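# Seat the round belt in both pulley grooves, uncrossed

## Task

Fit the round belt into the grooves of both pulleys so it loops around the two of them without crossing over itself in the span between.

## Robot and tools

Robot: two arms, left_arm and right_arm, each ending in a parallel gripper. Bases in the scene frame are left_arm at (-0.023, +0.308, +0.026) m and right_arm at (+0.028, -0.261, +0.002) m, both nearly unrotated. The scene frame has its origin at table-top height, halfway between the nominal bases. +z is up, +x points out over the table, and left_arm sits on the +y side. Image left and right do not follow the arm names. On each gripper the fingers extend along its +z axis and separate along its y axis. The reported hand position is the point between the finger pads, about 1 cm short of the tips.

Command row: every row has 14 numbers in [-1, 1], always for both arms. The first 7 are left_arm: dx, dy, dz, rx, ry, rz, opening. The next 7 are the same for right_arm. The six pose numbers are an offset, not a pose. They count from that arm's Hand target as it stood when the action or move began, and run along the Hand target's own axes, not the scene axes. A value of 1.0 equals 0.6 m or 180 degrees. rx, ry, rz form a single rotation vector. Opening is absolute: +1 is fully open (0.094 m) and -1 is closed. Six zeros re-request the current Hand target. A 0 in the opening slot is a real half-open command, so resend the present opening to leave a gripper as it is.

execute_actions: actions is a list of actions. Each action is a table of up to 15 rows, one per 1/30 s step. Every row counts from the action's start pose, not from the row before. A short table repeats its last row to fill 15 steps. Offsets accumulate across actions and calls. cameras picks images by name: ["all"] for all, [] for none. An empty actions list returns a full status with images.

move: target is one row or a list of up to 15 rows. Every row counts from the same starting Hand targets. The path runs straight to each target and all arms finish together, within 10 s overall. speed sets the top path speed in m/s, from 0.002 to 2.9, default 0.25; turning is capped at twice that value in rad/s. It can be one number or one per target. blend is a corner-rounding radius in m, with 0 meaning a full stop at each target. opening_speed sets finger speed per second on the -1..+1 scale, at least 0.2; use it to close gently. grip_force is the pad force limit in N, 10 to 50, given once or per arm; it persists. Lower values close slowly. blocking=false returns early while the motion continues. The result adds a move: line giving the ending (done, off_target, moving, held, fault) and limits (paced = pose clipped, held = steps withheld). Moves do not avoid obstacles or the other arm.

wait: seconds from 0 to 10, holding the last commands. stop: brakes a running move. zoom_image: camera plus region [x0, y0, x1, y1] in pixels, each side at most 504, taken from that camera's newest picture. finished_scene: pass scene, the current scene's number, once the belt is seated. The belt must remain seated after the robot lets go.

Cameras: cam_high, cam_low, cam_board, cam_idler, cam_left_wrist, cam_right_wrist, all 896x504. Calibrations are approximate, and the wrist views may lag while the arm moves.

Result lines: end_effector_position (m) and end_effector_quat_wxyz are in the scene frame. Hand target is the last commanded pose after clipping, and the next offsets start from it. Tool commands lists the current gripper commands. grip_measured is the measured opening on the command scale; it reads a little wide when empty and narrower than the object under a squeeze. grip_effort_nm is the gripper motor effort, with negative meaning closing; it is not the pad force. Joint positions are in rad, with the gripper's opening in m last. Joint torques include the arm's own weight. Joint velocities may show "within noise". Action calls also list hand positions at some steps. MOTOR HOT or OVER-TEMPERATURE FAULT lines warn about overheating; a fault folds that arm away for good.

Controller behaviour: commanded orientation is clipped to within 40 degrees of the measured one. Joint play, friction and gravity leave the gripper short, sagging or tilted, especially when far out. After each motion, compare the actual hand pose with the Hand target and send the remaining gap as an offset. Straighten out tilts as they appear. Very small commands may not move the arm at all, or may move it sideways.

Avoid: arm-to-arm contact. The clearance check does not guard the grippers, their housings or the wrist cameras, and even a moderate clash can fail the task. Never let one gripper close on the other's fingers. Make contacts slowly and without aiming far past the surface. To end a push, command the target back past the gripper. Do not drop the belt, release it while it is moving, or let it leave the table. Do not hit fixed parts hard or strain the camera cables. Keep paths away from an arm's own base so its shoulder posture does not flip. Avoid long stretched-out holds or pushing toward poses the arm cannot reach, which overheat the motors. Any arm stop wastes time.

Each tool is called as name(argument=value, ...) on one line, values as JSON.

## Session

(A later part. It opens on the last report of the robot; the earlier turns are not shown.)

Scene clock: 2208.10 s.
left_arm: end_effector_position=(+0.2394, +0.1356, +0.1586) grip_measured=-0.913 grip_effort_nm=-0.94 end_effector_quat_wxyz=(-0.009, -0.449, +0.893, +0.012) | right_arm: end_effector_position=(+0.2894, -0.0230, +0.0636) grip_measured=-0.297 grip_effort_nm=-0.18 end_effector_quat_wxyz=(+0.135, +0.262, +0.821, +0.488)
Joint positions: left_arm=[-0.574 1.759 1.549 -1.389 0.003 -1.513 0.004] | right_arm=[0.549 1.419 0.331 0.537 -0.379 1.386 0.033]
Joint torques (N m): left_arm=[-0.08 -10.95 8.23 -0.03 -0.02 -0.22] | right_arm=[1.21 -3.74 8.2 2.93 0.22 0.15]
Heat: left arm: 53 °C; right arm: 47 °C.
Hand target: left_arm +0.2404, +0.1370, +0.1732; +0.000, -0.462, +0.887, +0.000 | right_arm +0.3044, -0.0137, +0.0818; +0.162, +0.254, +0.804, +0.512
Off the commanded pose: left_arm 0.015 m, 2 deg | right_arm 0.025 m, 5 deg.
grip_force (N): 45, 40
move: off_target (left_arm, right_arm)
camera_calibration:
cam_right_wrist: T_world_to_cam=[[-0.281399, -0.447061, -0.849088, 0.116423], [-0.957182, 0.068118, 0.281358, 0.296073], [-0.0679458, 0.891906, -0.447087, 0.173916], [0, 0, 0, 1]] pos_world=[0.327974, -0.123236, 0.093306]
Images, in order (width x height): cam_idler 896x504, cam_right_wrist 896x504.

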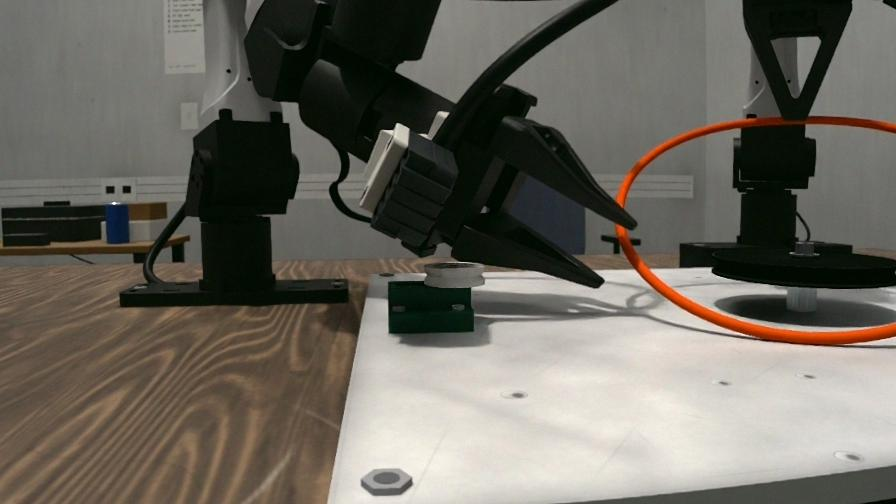

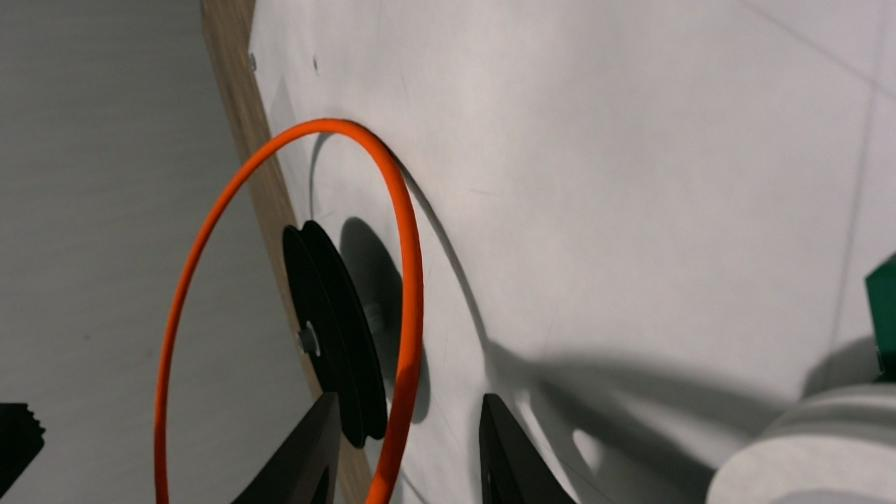

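move(target=[[0,0,0,0,0,0,-1,0.003,0.002,0.034,0,0,0,-0.3],[0,0,0,0,0,0,-1,0.003,0.002,0.034,0,0,0,-1]], speed=0.08, grip_force=[45,45], cameras=["cam_idler","cam_right_wrist","cam_board"])

zoom_image(camera="cam_idler", region=[480, 180, 720, 340])

Scene clock: 2218.00 s.
left_arm: end_effector_position=(+0.2394, +0.1356, +0.1586) grip_measured=-0.913 grip_effort_nm=-0.94 end_effector_quat_wxyz=(-0.009, -0.449, +0.893, +0.012) | right_arm: end_effector_position=(+0.2993, -0.0065, +0.0571) grip_measured=-0.901 grip_effort_nm=-0.97 end_effector_quat_wxyz=(+0.137, +0.260, +0.822, +0.488)
Joint positions: left_arm=[-0.574 1.759 1.549 -1.389 0.003 -1.513 0.004] | right_arm=[0.588 1.529 0.379 0.608 -0.345 1.404 0.005]
Joint torques (N m): left_arm=[0.09 -10.77 8.35 -0.07 0 -0.13] | right_arm=[1.13 -4.4 7.9 2.94 0.22 0.15]
Heat: left arm: 53 °C; right arm: 48 °C.
Hand target: left_arm +0.2404, +0.1370, +0.1732; +0.000, -0.462, +0.887, +0.000 | right_arm +0.3139, +0.0029, +0.0743; +0.162, +0.254, +0.804, +0.512
Off the commanded pose: left_arm 0.015 m, 2 deg | right_arm 0.024 m, 4 deg.
grip_force (N): 45, 45
move: off_target (left_arm, right_arm); target 2's new opening was sent with right_arm's hand 0.025 m and 5 deg from that target
camera_calibration:
cam_right_wrist: T_world_to_cam=[[-0.277975, -0.448423, -0.849498, 0.120097], [-0.958216, 0.0673346, 0.278006, 0.306718], [-0.0674637, 0.891282, -0.448403, 0.156895], [0, 0, 0, 1]] pos_world=[0.337871, -0.106636, 0.0871044]
Images, in order (width x height): cam_board 896x504, cam_idler 896x504, cam_right_wrist 896x504.

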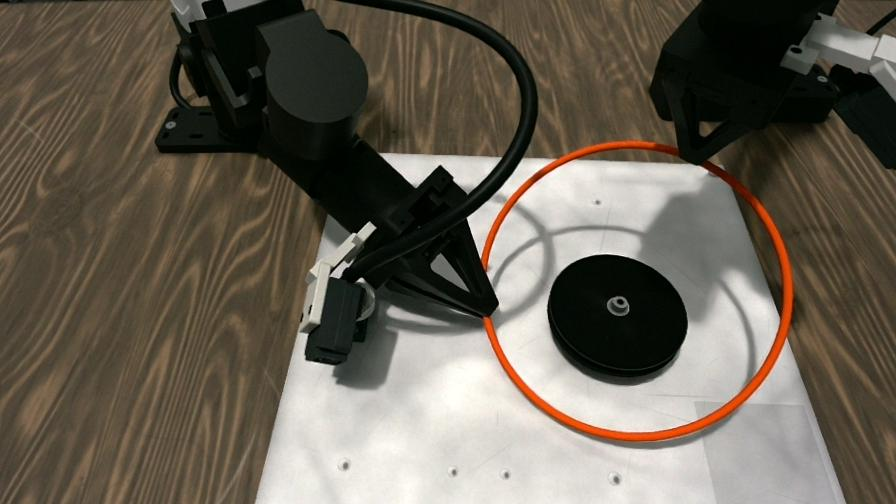

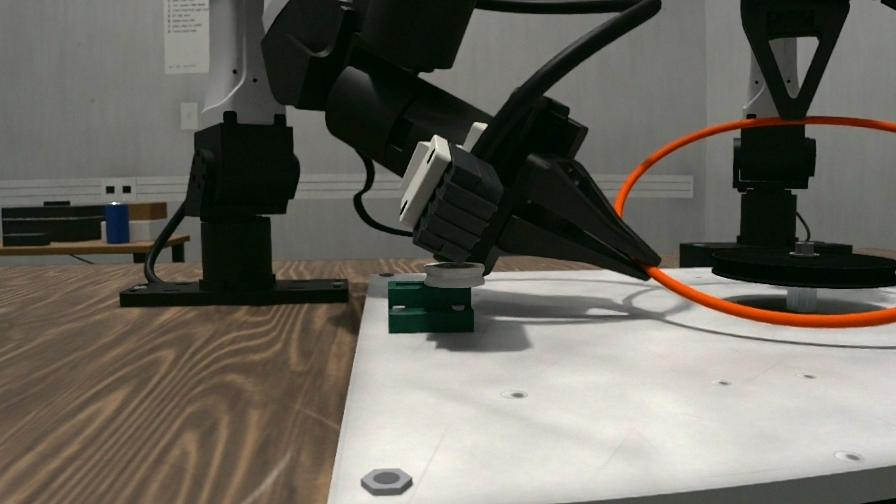

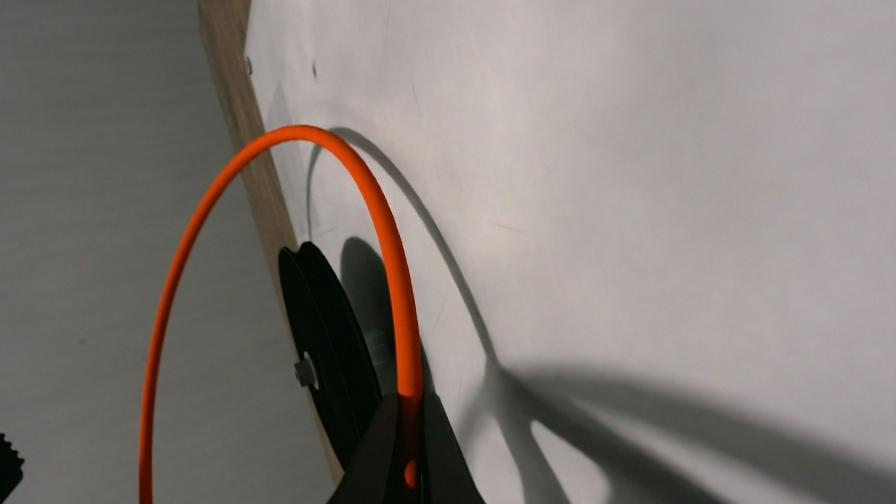

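Scaled by 2.100 from the camera's 896x504 image, which has a finer 1280x720 frame.

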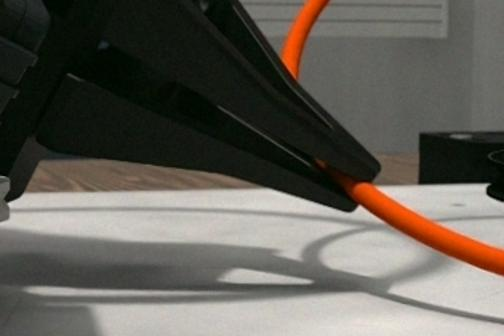

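move(target=[[0,0,0,0,0,0,-1,0,0.0392,-0.0183,0,0,-0.246,-1],[0.0327,0.0105,0.1712,0,0,0,-1,-0.0298,-0.034,-0.044,0,0,-0.246,-1]], speed=[0.15,0.1], cameras=["cam_board","cam_idler","cam_right_wrist","cam_left_wrist","cam_high"])

zoom_image(camera="cam_right_wrist", region=[0, 60, 500, 504])

Scene clock: 2255.13 s.
left_arm: end_effector_position=(+0.2268, +0.1231, +0.0751) grip_measured=-0.913 grip_effort_nm=-0.94 end_effector_quat_wxyz=(+0.001, -0.457, +0.889, -0.005) | right_arm: end_effector_position=(+0.3081, -0.0346, +0.0625) grip_measured=-0.901 grip_effort_nm=-0.97 end_effector_quat_wxyz=(+0.327, -0.053, +0.853, +0.404)
Joint positions: left_arm=[-0.63 1.756 1.209 -1.015 0.003 -1.586 0.004] | right_arm=[0.479 1.479 0.334 0.619 -0.411 0.6 0.005]
Joint torques (N m): left_arm=[-0.69 -8.29 4.71 0.41 0.04 -0.14] | right_arm=[-0.47 -3.99 4.42 2.93 -0.29 -0.22]
Heat: left arm: 53 °C; right arm: 50 °C.
Hand target: left_arm +0.2241, +0.1245, +0.0704; +0.000, -0.462, +0.887, +0.000 | right_arm +0.3098, -0.0340, +0.0668; +0.343, -0.068, +0.841, +0.414
Off the commanded pose: left_arm 0.006 m, 1 deg | right_arm 0.005 m, 3 deg.
grip_force (N): 45, 45
move: off_target (right_arm)
camera_calibration:
cam_left_wrist: T_world_to_cam=[[0.843004, -0.534494, 0.0604958, -0.138785], [-0.483077, -0.702803, 0.522211, 0.197668], [-0.236602, -0.469451, -0.850668, 0.27259], [0, 0, 0, 1]] pos_world=[0.27698, 0.19271, 0.137055]
cam_right_wrist: T_world_to_cam=[[0.364955, -0.710294, -0.601906, -0.108183], [-0.930497, -0.256488, -0.261515, 0.329555], [0.0313711, 0.655512, -0.754532, 0.165468], [0, 0, 0, 1]] pos_world=[0.340941, -0.100782, 0.145918]
Images, in order (width x height): cam_high 896x504, cam_board 896x504, cam_idler 896x504, cam_left_wrist 896x504, cam_right_wrist 896x504.

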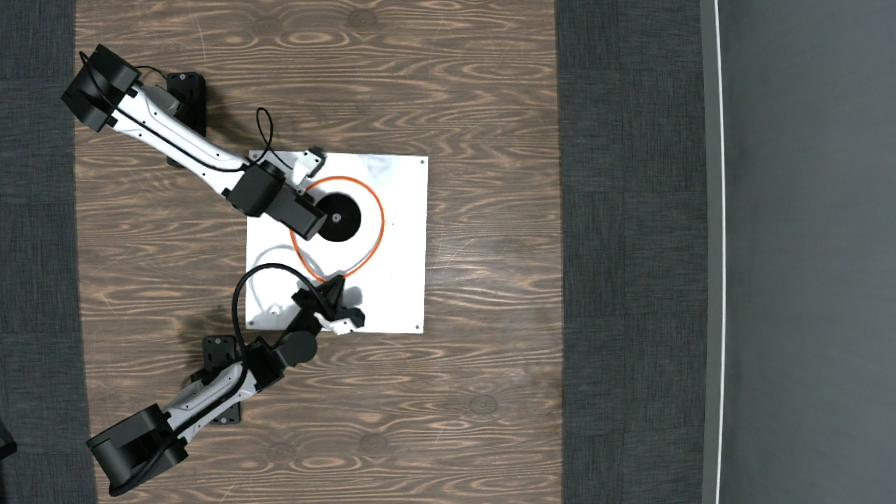

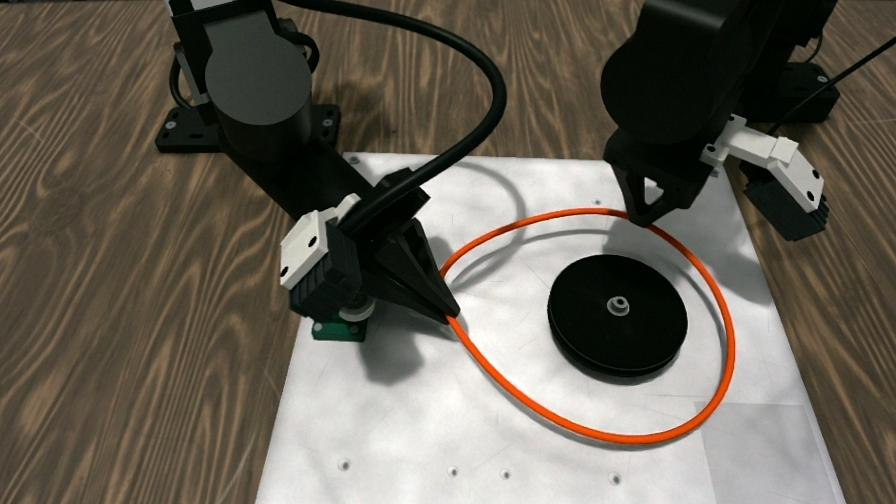

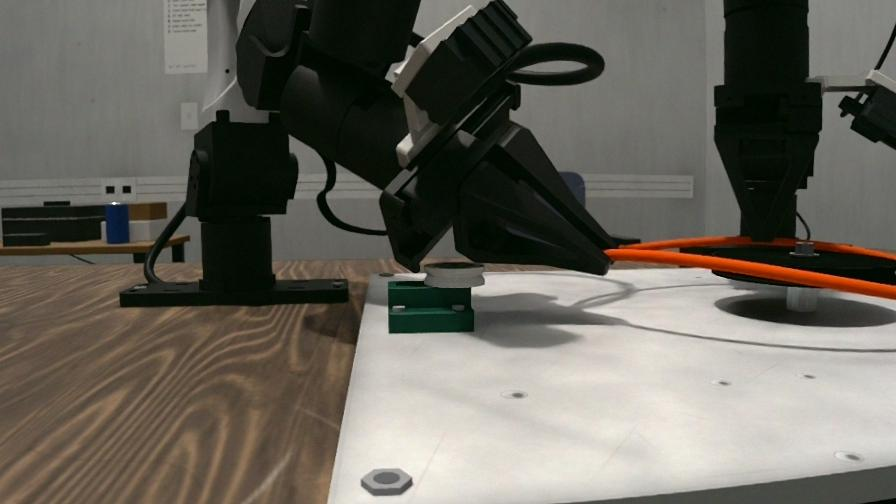

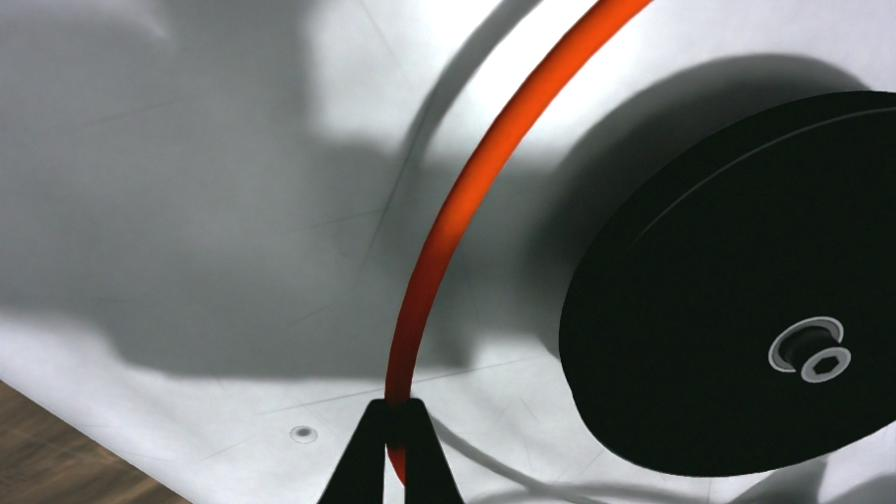

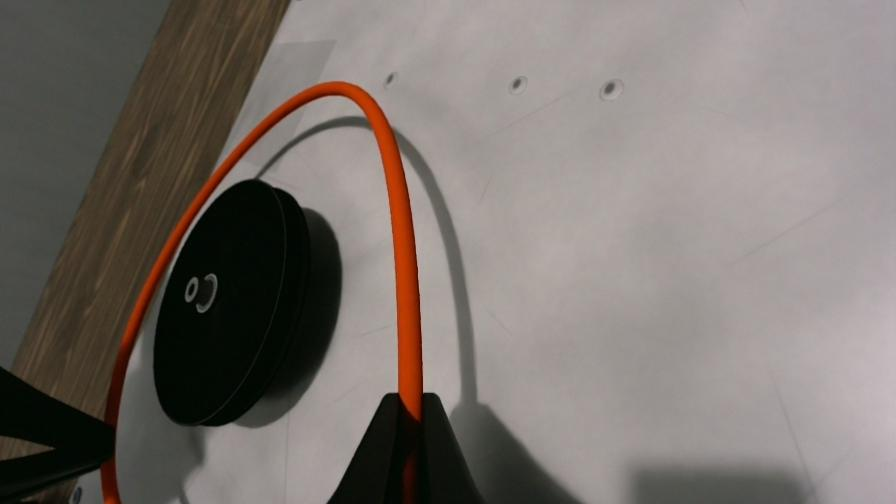

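Scaled by 1.008 from the camera's 896x504 image, which has a finer 1280x720 frame.

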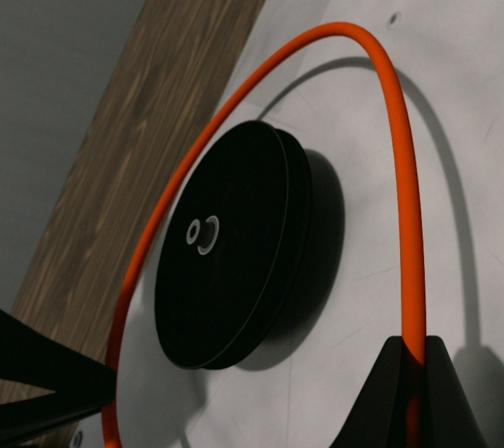

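move(target=[0.0445,-0.0278,0.004,0,0,0,-1,-0.0125,-0.0425,-0.0483,0,0,0,-1], speed=0.08, cameras=["cam_board","cam_idler","cam_right_wrist","cam_left_wrist","cam_low"])

zoom_image(camera="cam_low", region=[525, 228, 590, 264])

zoom_image(camera="cam_board", region=[440, 160, 800, 420])

Scene clock: 2271.10 s.
left_arm: end_effector_position=(+0.2233, +0.0925, +0.0698) grip_measured=-0.913 grip_effort_nm=-0.94 end_effector_quat_wxyz=(+0.003, -0.458, +0.889, -0.012) | right_arm: end_effector_position=(+0.3115, -0.0691, +0.0655) grip_measured=-0.901 grip_effort_nm=-0.97 end_effector_quat_wxyz=(+0.336, -0.061, +0.842, +0.417)
Joint positions: left_arm=[-0.712 1.807 1.25 -0.989 0.003 -1.669 0.004] | right_arm=[0.306 1.441 0.288 0.619 -0.581 0.505 0.005]
Joint torques (N m): left_arm=[-0.65 -6.91 7.41 0.17 0.01 -0.08] | right_arm=[-0.77 -6.89 4.83 2.07 -0.23 -0.23]
Heat: left arm: 53 °C; right arm: 53 °C.
Hand target: left_arm +0.2225, +0.0930, +0.0681; +0.000, -0.462, +0.887, +0.000 | right_arm +0.3105, -0.0734, +0.0673; +0.343, -0.068, +0.841, +0.414
Off the commanded pose: left_arm 0.002 m, 1 deg | right_arm 0.005 m, 1 deg.
grip_force (N): 45, 45
move: done
camera_calibration:
cam_left_wrist: T_world_to_cam=[[0.842905, -0.532703, 0.0757603, -0.15296], [-0.488082, -0.697727, 0.52436, 0.177678], [-0.226468, -0.478963, -0.84812, 0.251405], [0, 0, 0, 1]] pos_world=[0.272587, 0.162902, 0.131643]
cam_right_wrist: T_world_to_cam=[[0.39324, -0.687899, -0.610047, -0.13886], [-0.918485, -0.263744, -0.294659, 0.322654], [0.0417994, 0.676191, -0.73554, 0.187176], [0, 0, 0, 1]] pos_world=[0.343134, -0.13699, 0.148037]
Images, in order (width x height): cam_low 896x504, cam_board 896x504, cam_idler 896x504, cam_left_wrist 896x504, cam_right_wrist 896x504.

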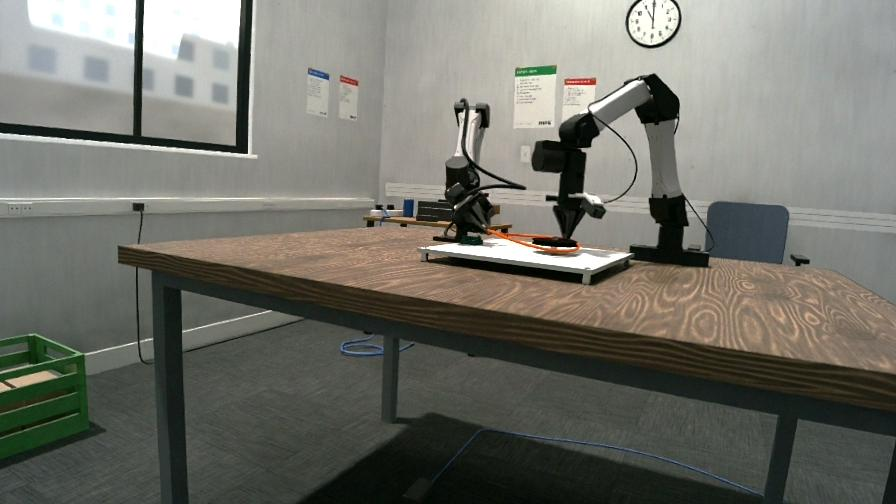

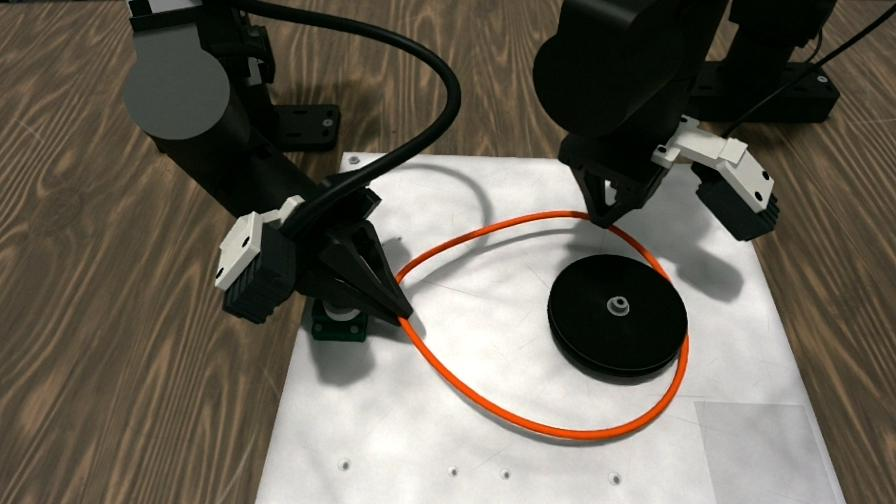

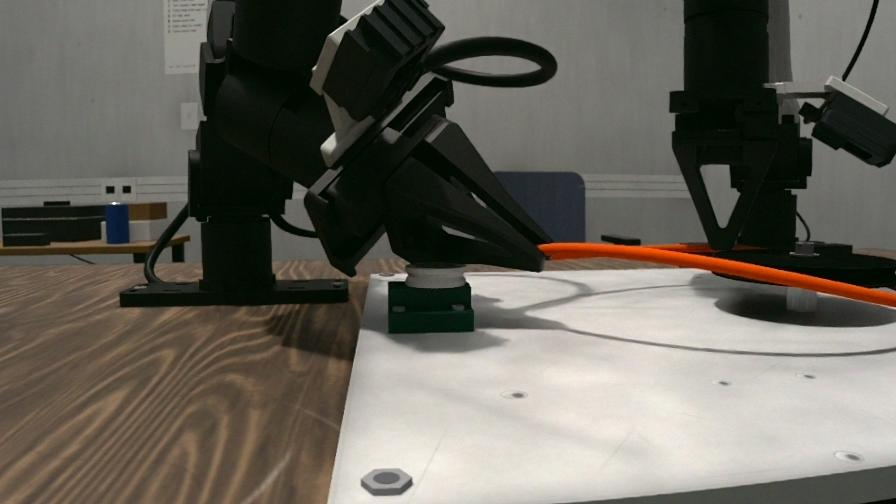

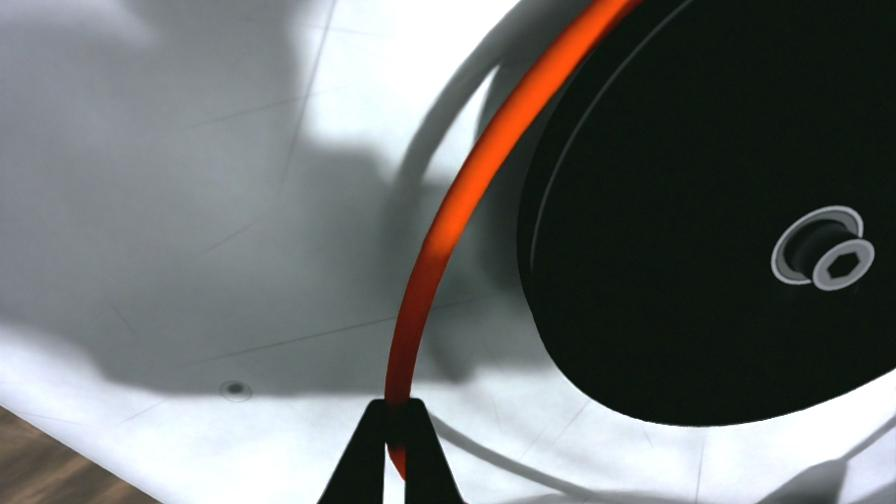

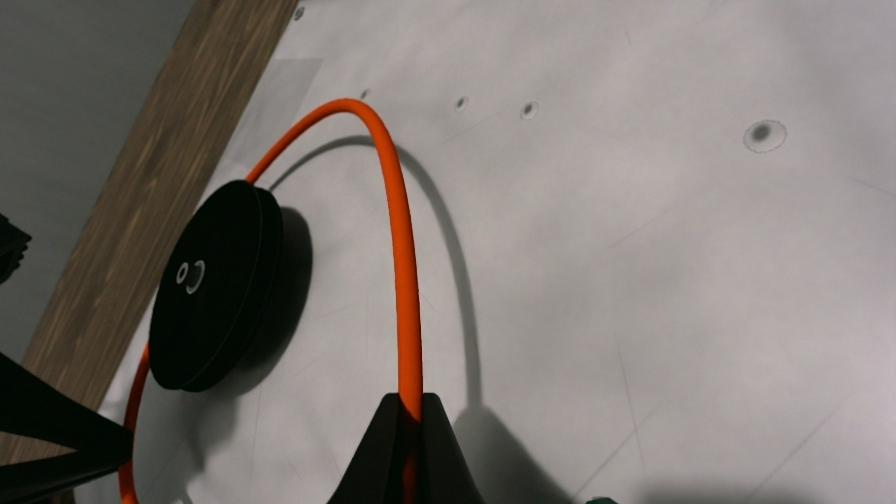

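Scaled by 7.754 from the camera's 896x504 image, which has a finer 1280x720 frame.

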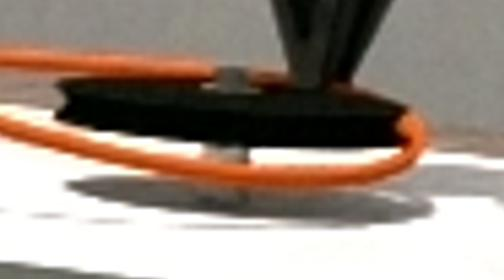

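Scaled by 1.400 from the camera's 896x504 image, which has a finer 1280x720 frame.

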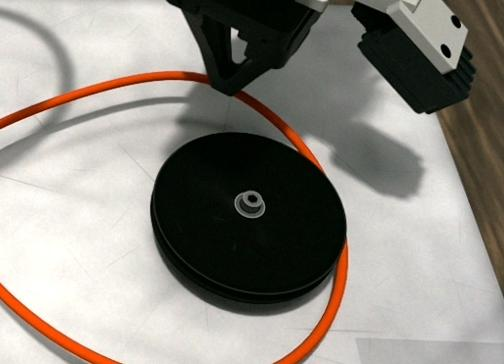

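move(target=[0,0,-0.025,0,0,0,-1,-0.0085,0.0087,-0.0057,0,0,-0.045,-1], speed=0.1, cameras=["cam_board","cam_idler","cam_low","cam_high"])

zoom_image(camera="cam_low", region=[525, 228, 590, 264])

zoom_image(camera="cam_board", region=[440, 160, 800, 420])

zoom_image(camera="cam_high", region=[300, 180, 375, 250])

Scene clock: 2290.60 s.
left_arm: end_effector_position=(+0.2276, +0.0887, +0.0789) grip_measured=-0.913 grip_effort_nm=-0.94 end_effector_quat_wxyz=(+0.006, -0.458, +0.889, -0.018) | right_arm: end_effector_position=(+0.3116, -0.0696, +0.0752) grip_measured=-0.901 grip_effort_nm=-0.96 end_effector_quat_wxyz=(+0.375, -0.122, +0.831, +0.393)
Joint positions: left_arm=[-0.712 1.807 1.287 -1.013 0.003 -1.669 0.004] | right_arm=[0.306 1.396 0.288 0.597 -0.578 0.365 0.005]
Joint torques (N m): left_arm=[-0.18 -8.64 7.79 -0.15 0.01 -0.11] | right_arm=[-0.79 -6.72 6.3 1.69 -0.23 -0.23]
Heat: left arm: 52 °C; right arm: 51 °C.
Hand target: left_arm +0.2224, +0.0931, +0.0830; +0.000, -0.462, +0.887, +0.000 | right_arm +0.3105, -0.0733, +0.0753; +0.371, -0.127, +0.834, +0.388
Off the commanded pose: left_arm 0.008 m, 2 deg | right_arm 0.004 m, 1 deg.
grip_force (N): 45, 45
move: done
Images, in order (width x height): cam_high 896x504, cam_low 896x504, cam_board 896x504, cam_idler 896x504.

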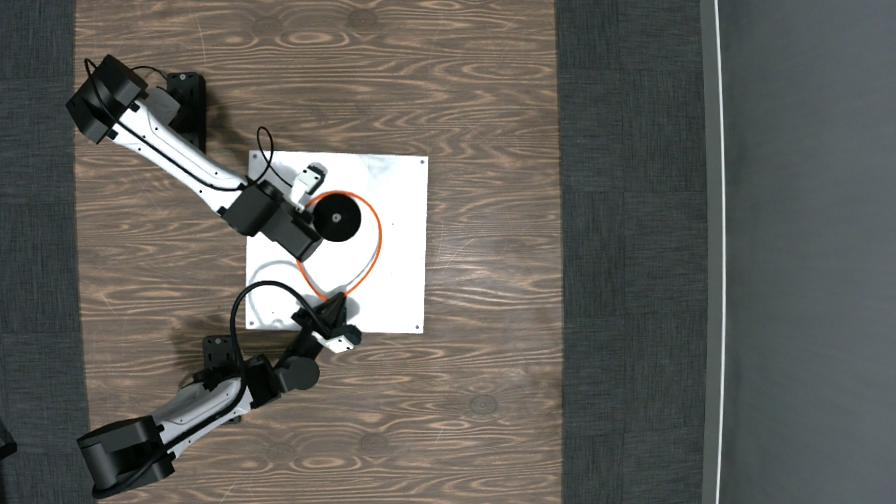

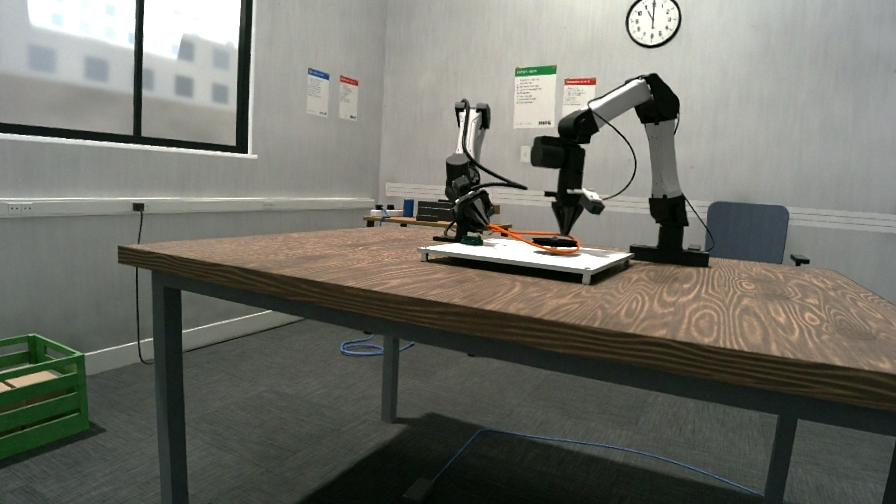

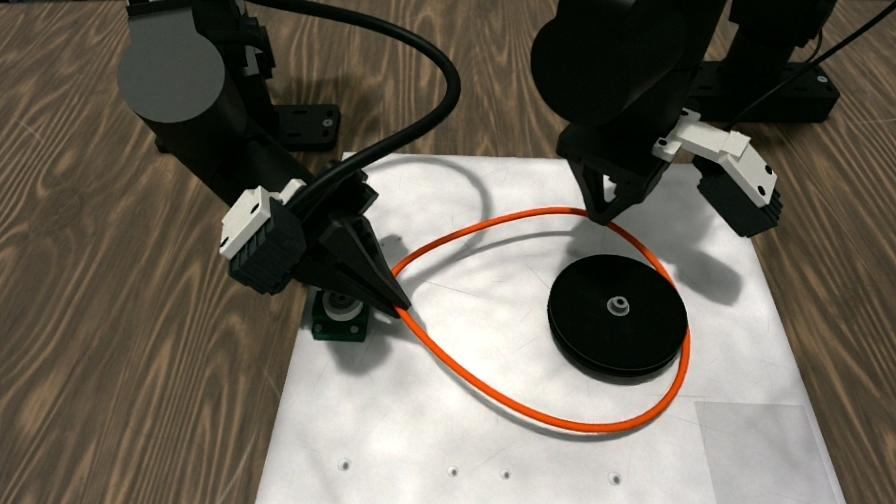

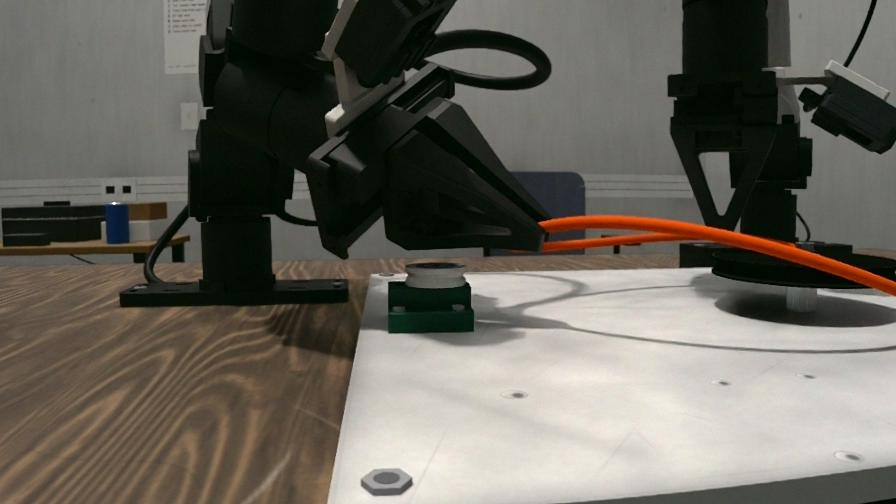

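Scaled by 7.754 from the camera's 896x504 image, which has a finer 1280x720 frame.

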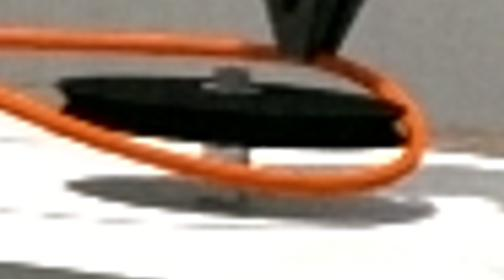

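Scaled by 1.400 from the camera's 896x504 image, which has a finer 1280x720 frame.

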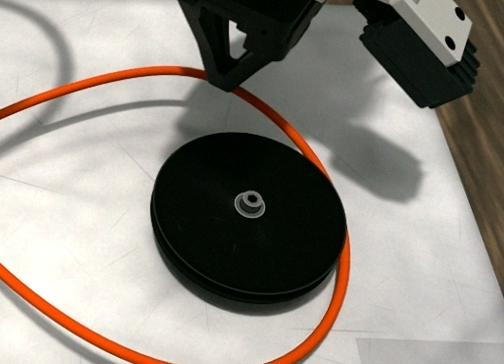

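Scaled by 6.720 from the camera's 896x504 image, which has a finer 1280x720 frame.

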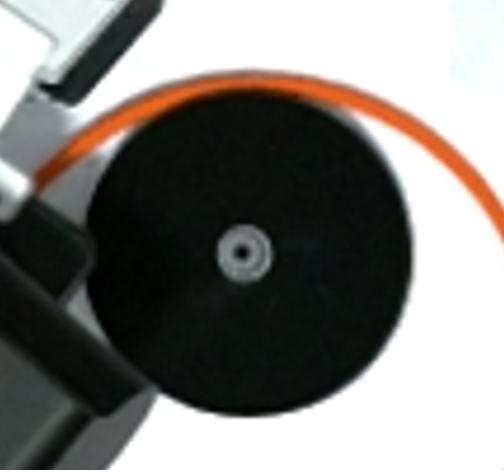

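move(target=[0,0,0.0235,0,0,0,-1,0,0,0,0,0,-0.06,-1], speed=0.15, cameras=["cam_board","cam_idler","cam_low","cam_left_wrist"])

zoom_image(camera="cam_low", region=[525, 228, 590, 264])

zoom_image(camera="cam_board", region=[440, 160, 800, 420])

Scene clock: 2310.57 s.
left_arm: end_effector_position=(+0.2299, +0.0867, +0.0790) grip_measured=-0.913 grip_effort_nm=-0.94 end_effector_quat_wxyz=(+0.008, -0.458, +0.889, -0.024) | right_arm: end_effector_position=(+0.3116, -0.0696, +0.0752) grip_measured=-0.901 grip_effort_nm=-0.97 end_effector_quat_wxyz=(+0.410, -0.199, +0.816, +0.356)
Joint positions: left_arm=[-0.712 1.807 1.287 -1.001 0.003 -1.669 0.004] | right_arm=[0.306 1.396 0.288 0.597 -0.578 0.178 0.005]
Joint torques (N m): left_arm=[-0.55 -7.19 4.79 0.24 0 -0.05] | right_arm=[-0.79 -6.74 6.3 1.69 -0.24 -0.22]
Heat: left arm: 53 °C; right arm: 48 °C.
Hand target: left_arm +0.2224, +0.0931, +0.0689; +0.000, -0.462, +0.887, +0.000 | right_arm +0.3105, -0.0733, +0.0753; +0.406, -0.205, +0.818, +0.352
Off the commanded pose: left_arm 0.014 m, 3 deg | right_arm 0.004 m, 1 deg.
grip_force (N): 45, 45
move: off_target (left_arm)
camera_calibration:
cam_left_wrist: T_world_to_cam=[[0.841256, -0.531287, 0.100112, -0.164113], [-0.497877, -0.689145, 0.526495, 0.173472], [-0.210729, -0.492761, -0.844263, 0.255164], [0, 0, 0, 1]] pos_world=[0.2782, 0.158091, 0.140523]
Images, in order (width x height): cam_low 896x504, cam_board 896x504, cam_idler 896x504, cam_left_wrist 896x504.

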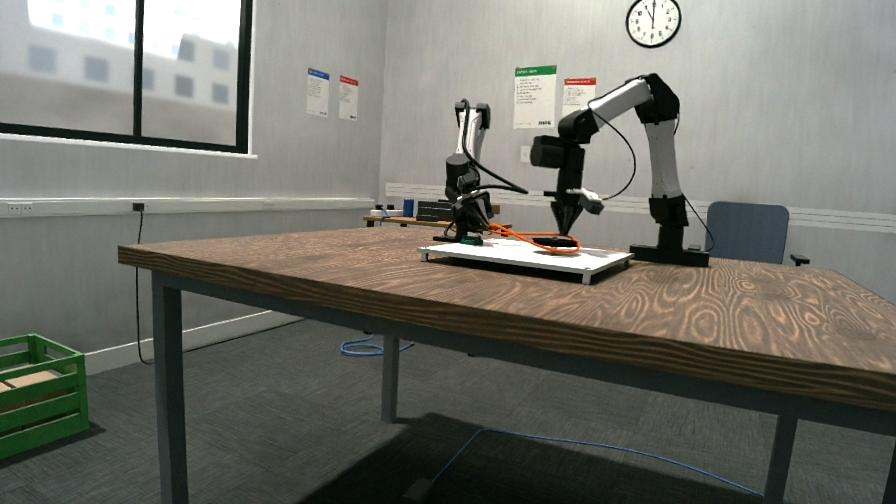

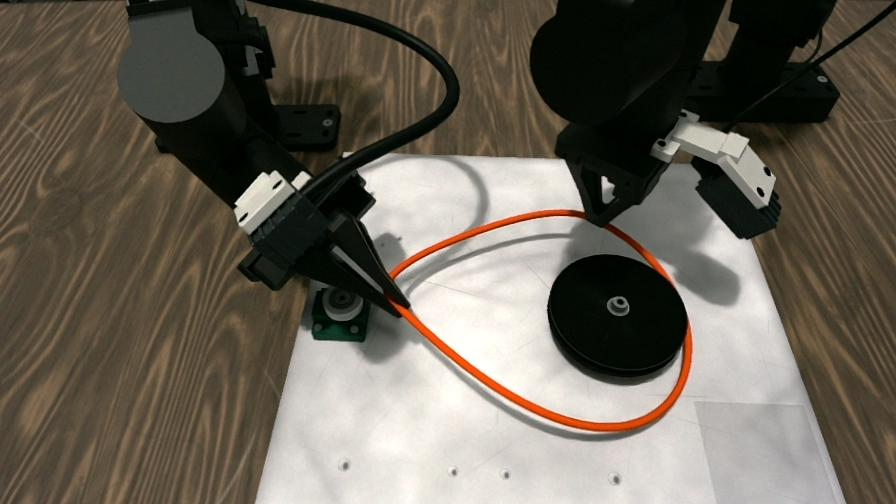

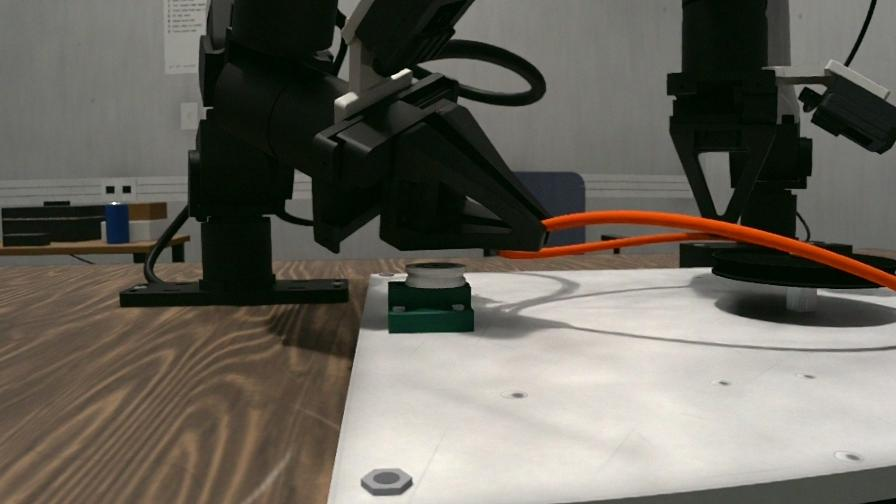

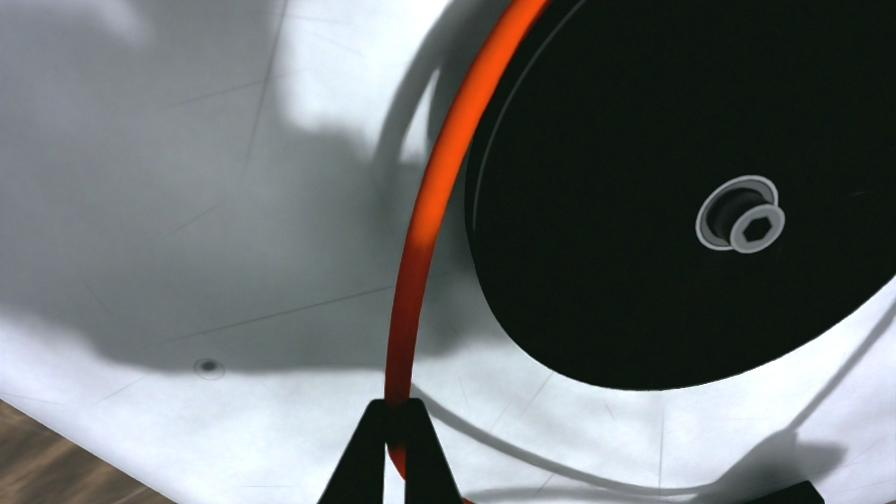

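Scaled by 7.754 from the camera's 896x504 image, which has a finer 1280x720 frame.

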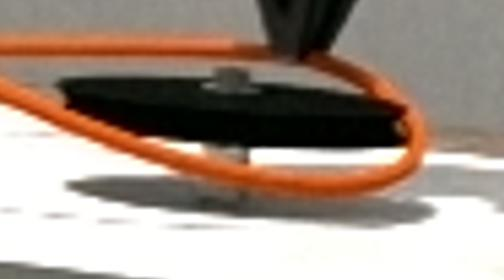

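Scaled by 1.400 from the camera's 896x504 image, which has a finer 1280x720 frame.

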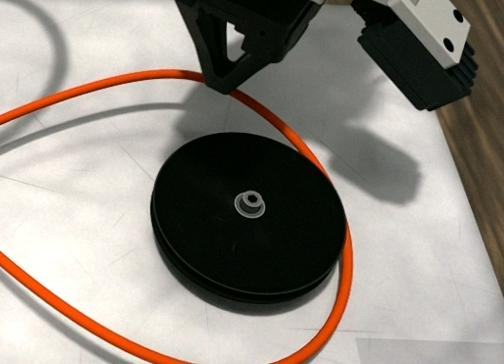

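move(target=[0,0,0,0,0,0,-1,0.0023,-0.0102,-0.0222,0,0,0,-1], speed=0.08, cameras=["cam_board","cam_idler","cam_low","cam_right_wrist"])

zoom_image(camera="cam_low", region=[505, 222, 590, 264])

zoom_image(camera="cam_board", region=[440, 160, 800, 420])

Scene clock: 2334.30 s.
left_arm: end_effector_position=(+0.2322, +0.0841, +0.0792) grip_measured=-0.913 grip_effort_nm=-0.94 end_effector_quat_wxyz=(+0.009, -0.458, +0.888, -0.031) | right_arm: end_effector_position=(+0.3095, -0.0800, +0.0828) grip_measured=-0.901 grip_effort_nm=-0.97 end_effector_quat_wxyz=(+0.412, -0.205, +0.810, +0.363)
Joint positions: left_arm=[-0.712 1.807 1.287 -0.987 0.006 -1.671 0.004] | right_arm=[0.246 1.344 0.288 0.534 -0.649 0.14 0.005]
Joint torques (N m): left_arm=[-0.53 -7.1 4.83 0.22 -0.03 -0.09] | right_arm=[-0.99 -6.35 5.26 1.67 -0.18 -0.26]
Heat: left arm: 51 °C; right arm: 46 °C.
Hand target: left_arm +0.2224, +0.0931, +0.0689; +0.000, -0.462, +0.887, +0.000 | right_arm +0.3066, -0.0874, +0.0774; +0.406, -0.205, +0.818, +0.352
Off the commanded pose: left_arm 0.017 m, 4 deg | right_arm 0.010 m, 2 deg.
grip_force (N): 45, 45
move: off_target (left_arm)
camera_calibration:
cam_right_wrist: T_world_to_cam=[[0.631995, -0.686045, -0.36045, -0.229401], [-0.757481, -0.448588, -0.474333, 0.273276], [0.16372, 0.57281, -0.803172, 0.166926], [0, 0, 0, 1]] pos_world=[0.324652, -0.130408, 0.181006]
Images, in order (width x height): cam_low 896x504, cam_board 896x504, cam_idler 896x504, cam_right_wrist 896x504.

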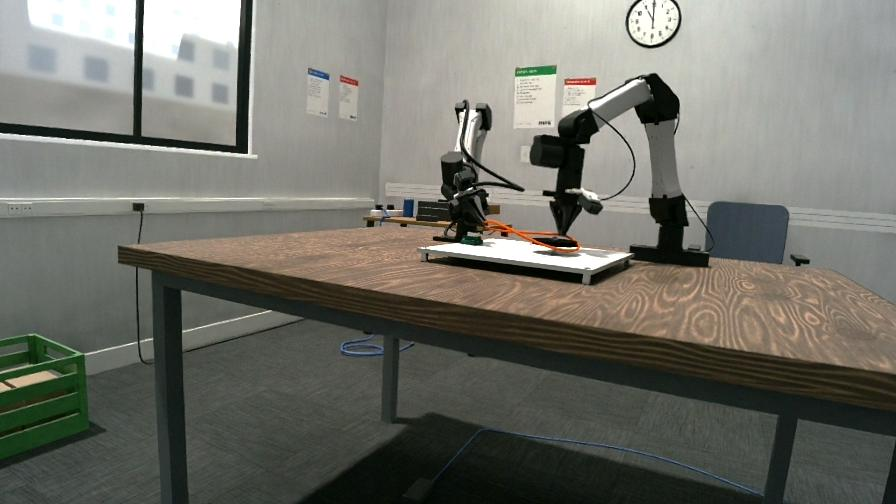

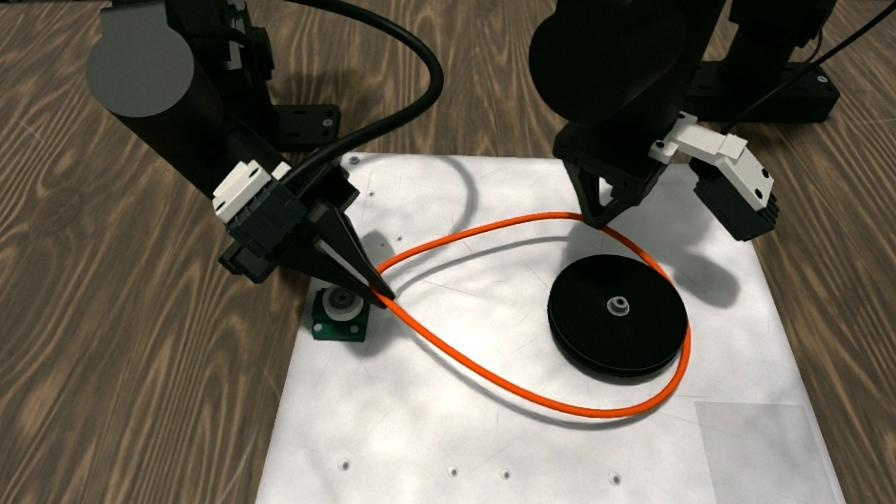

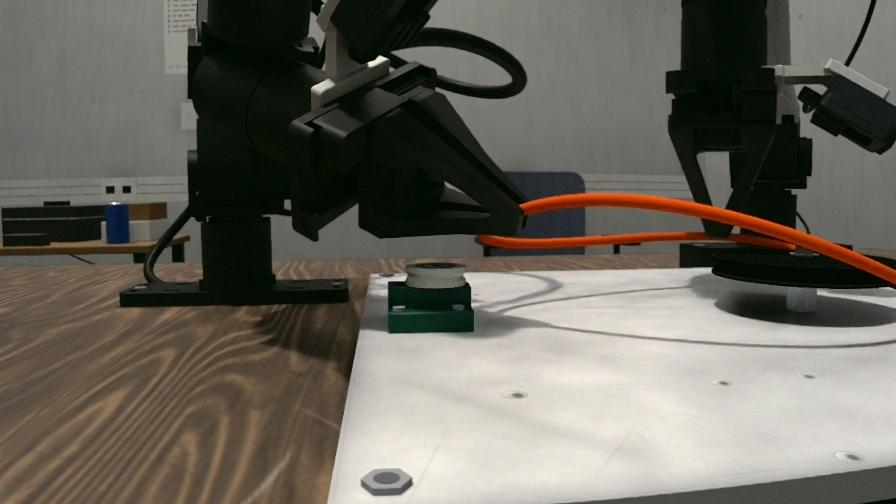

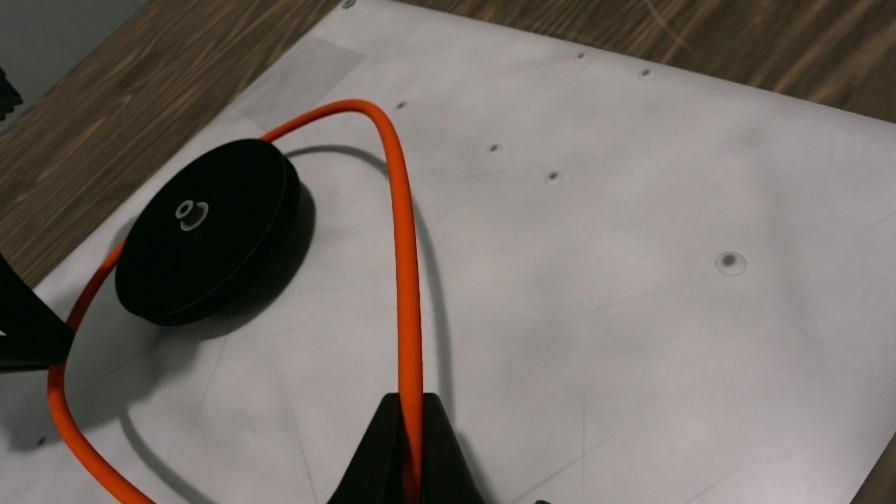

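Scaled by 5.929 from the camera's 896x504 image, which has a finer 1280x720 frame.

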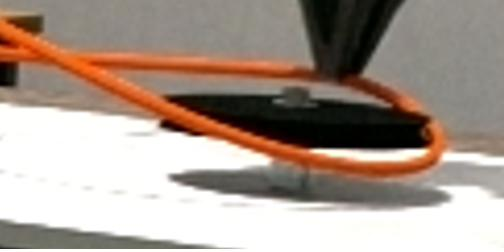

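Scaled by 1.400 from the camera's 896x504 image, which has a finer 1280x720 frame.

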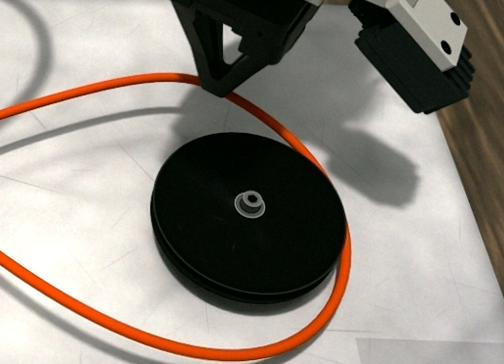

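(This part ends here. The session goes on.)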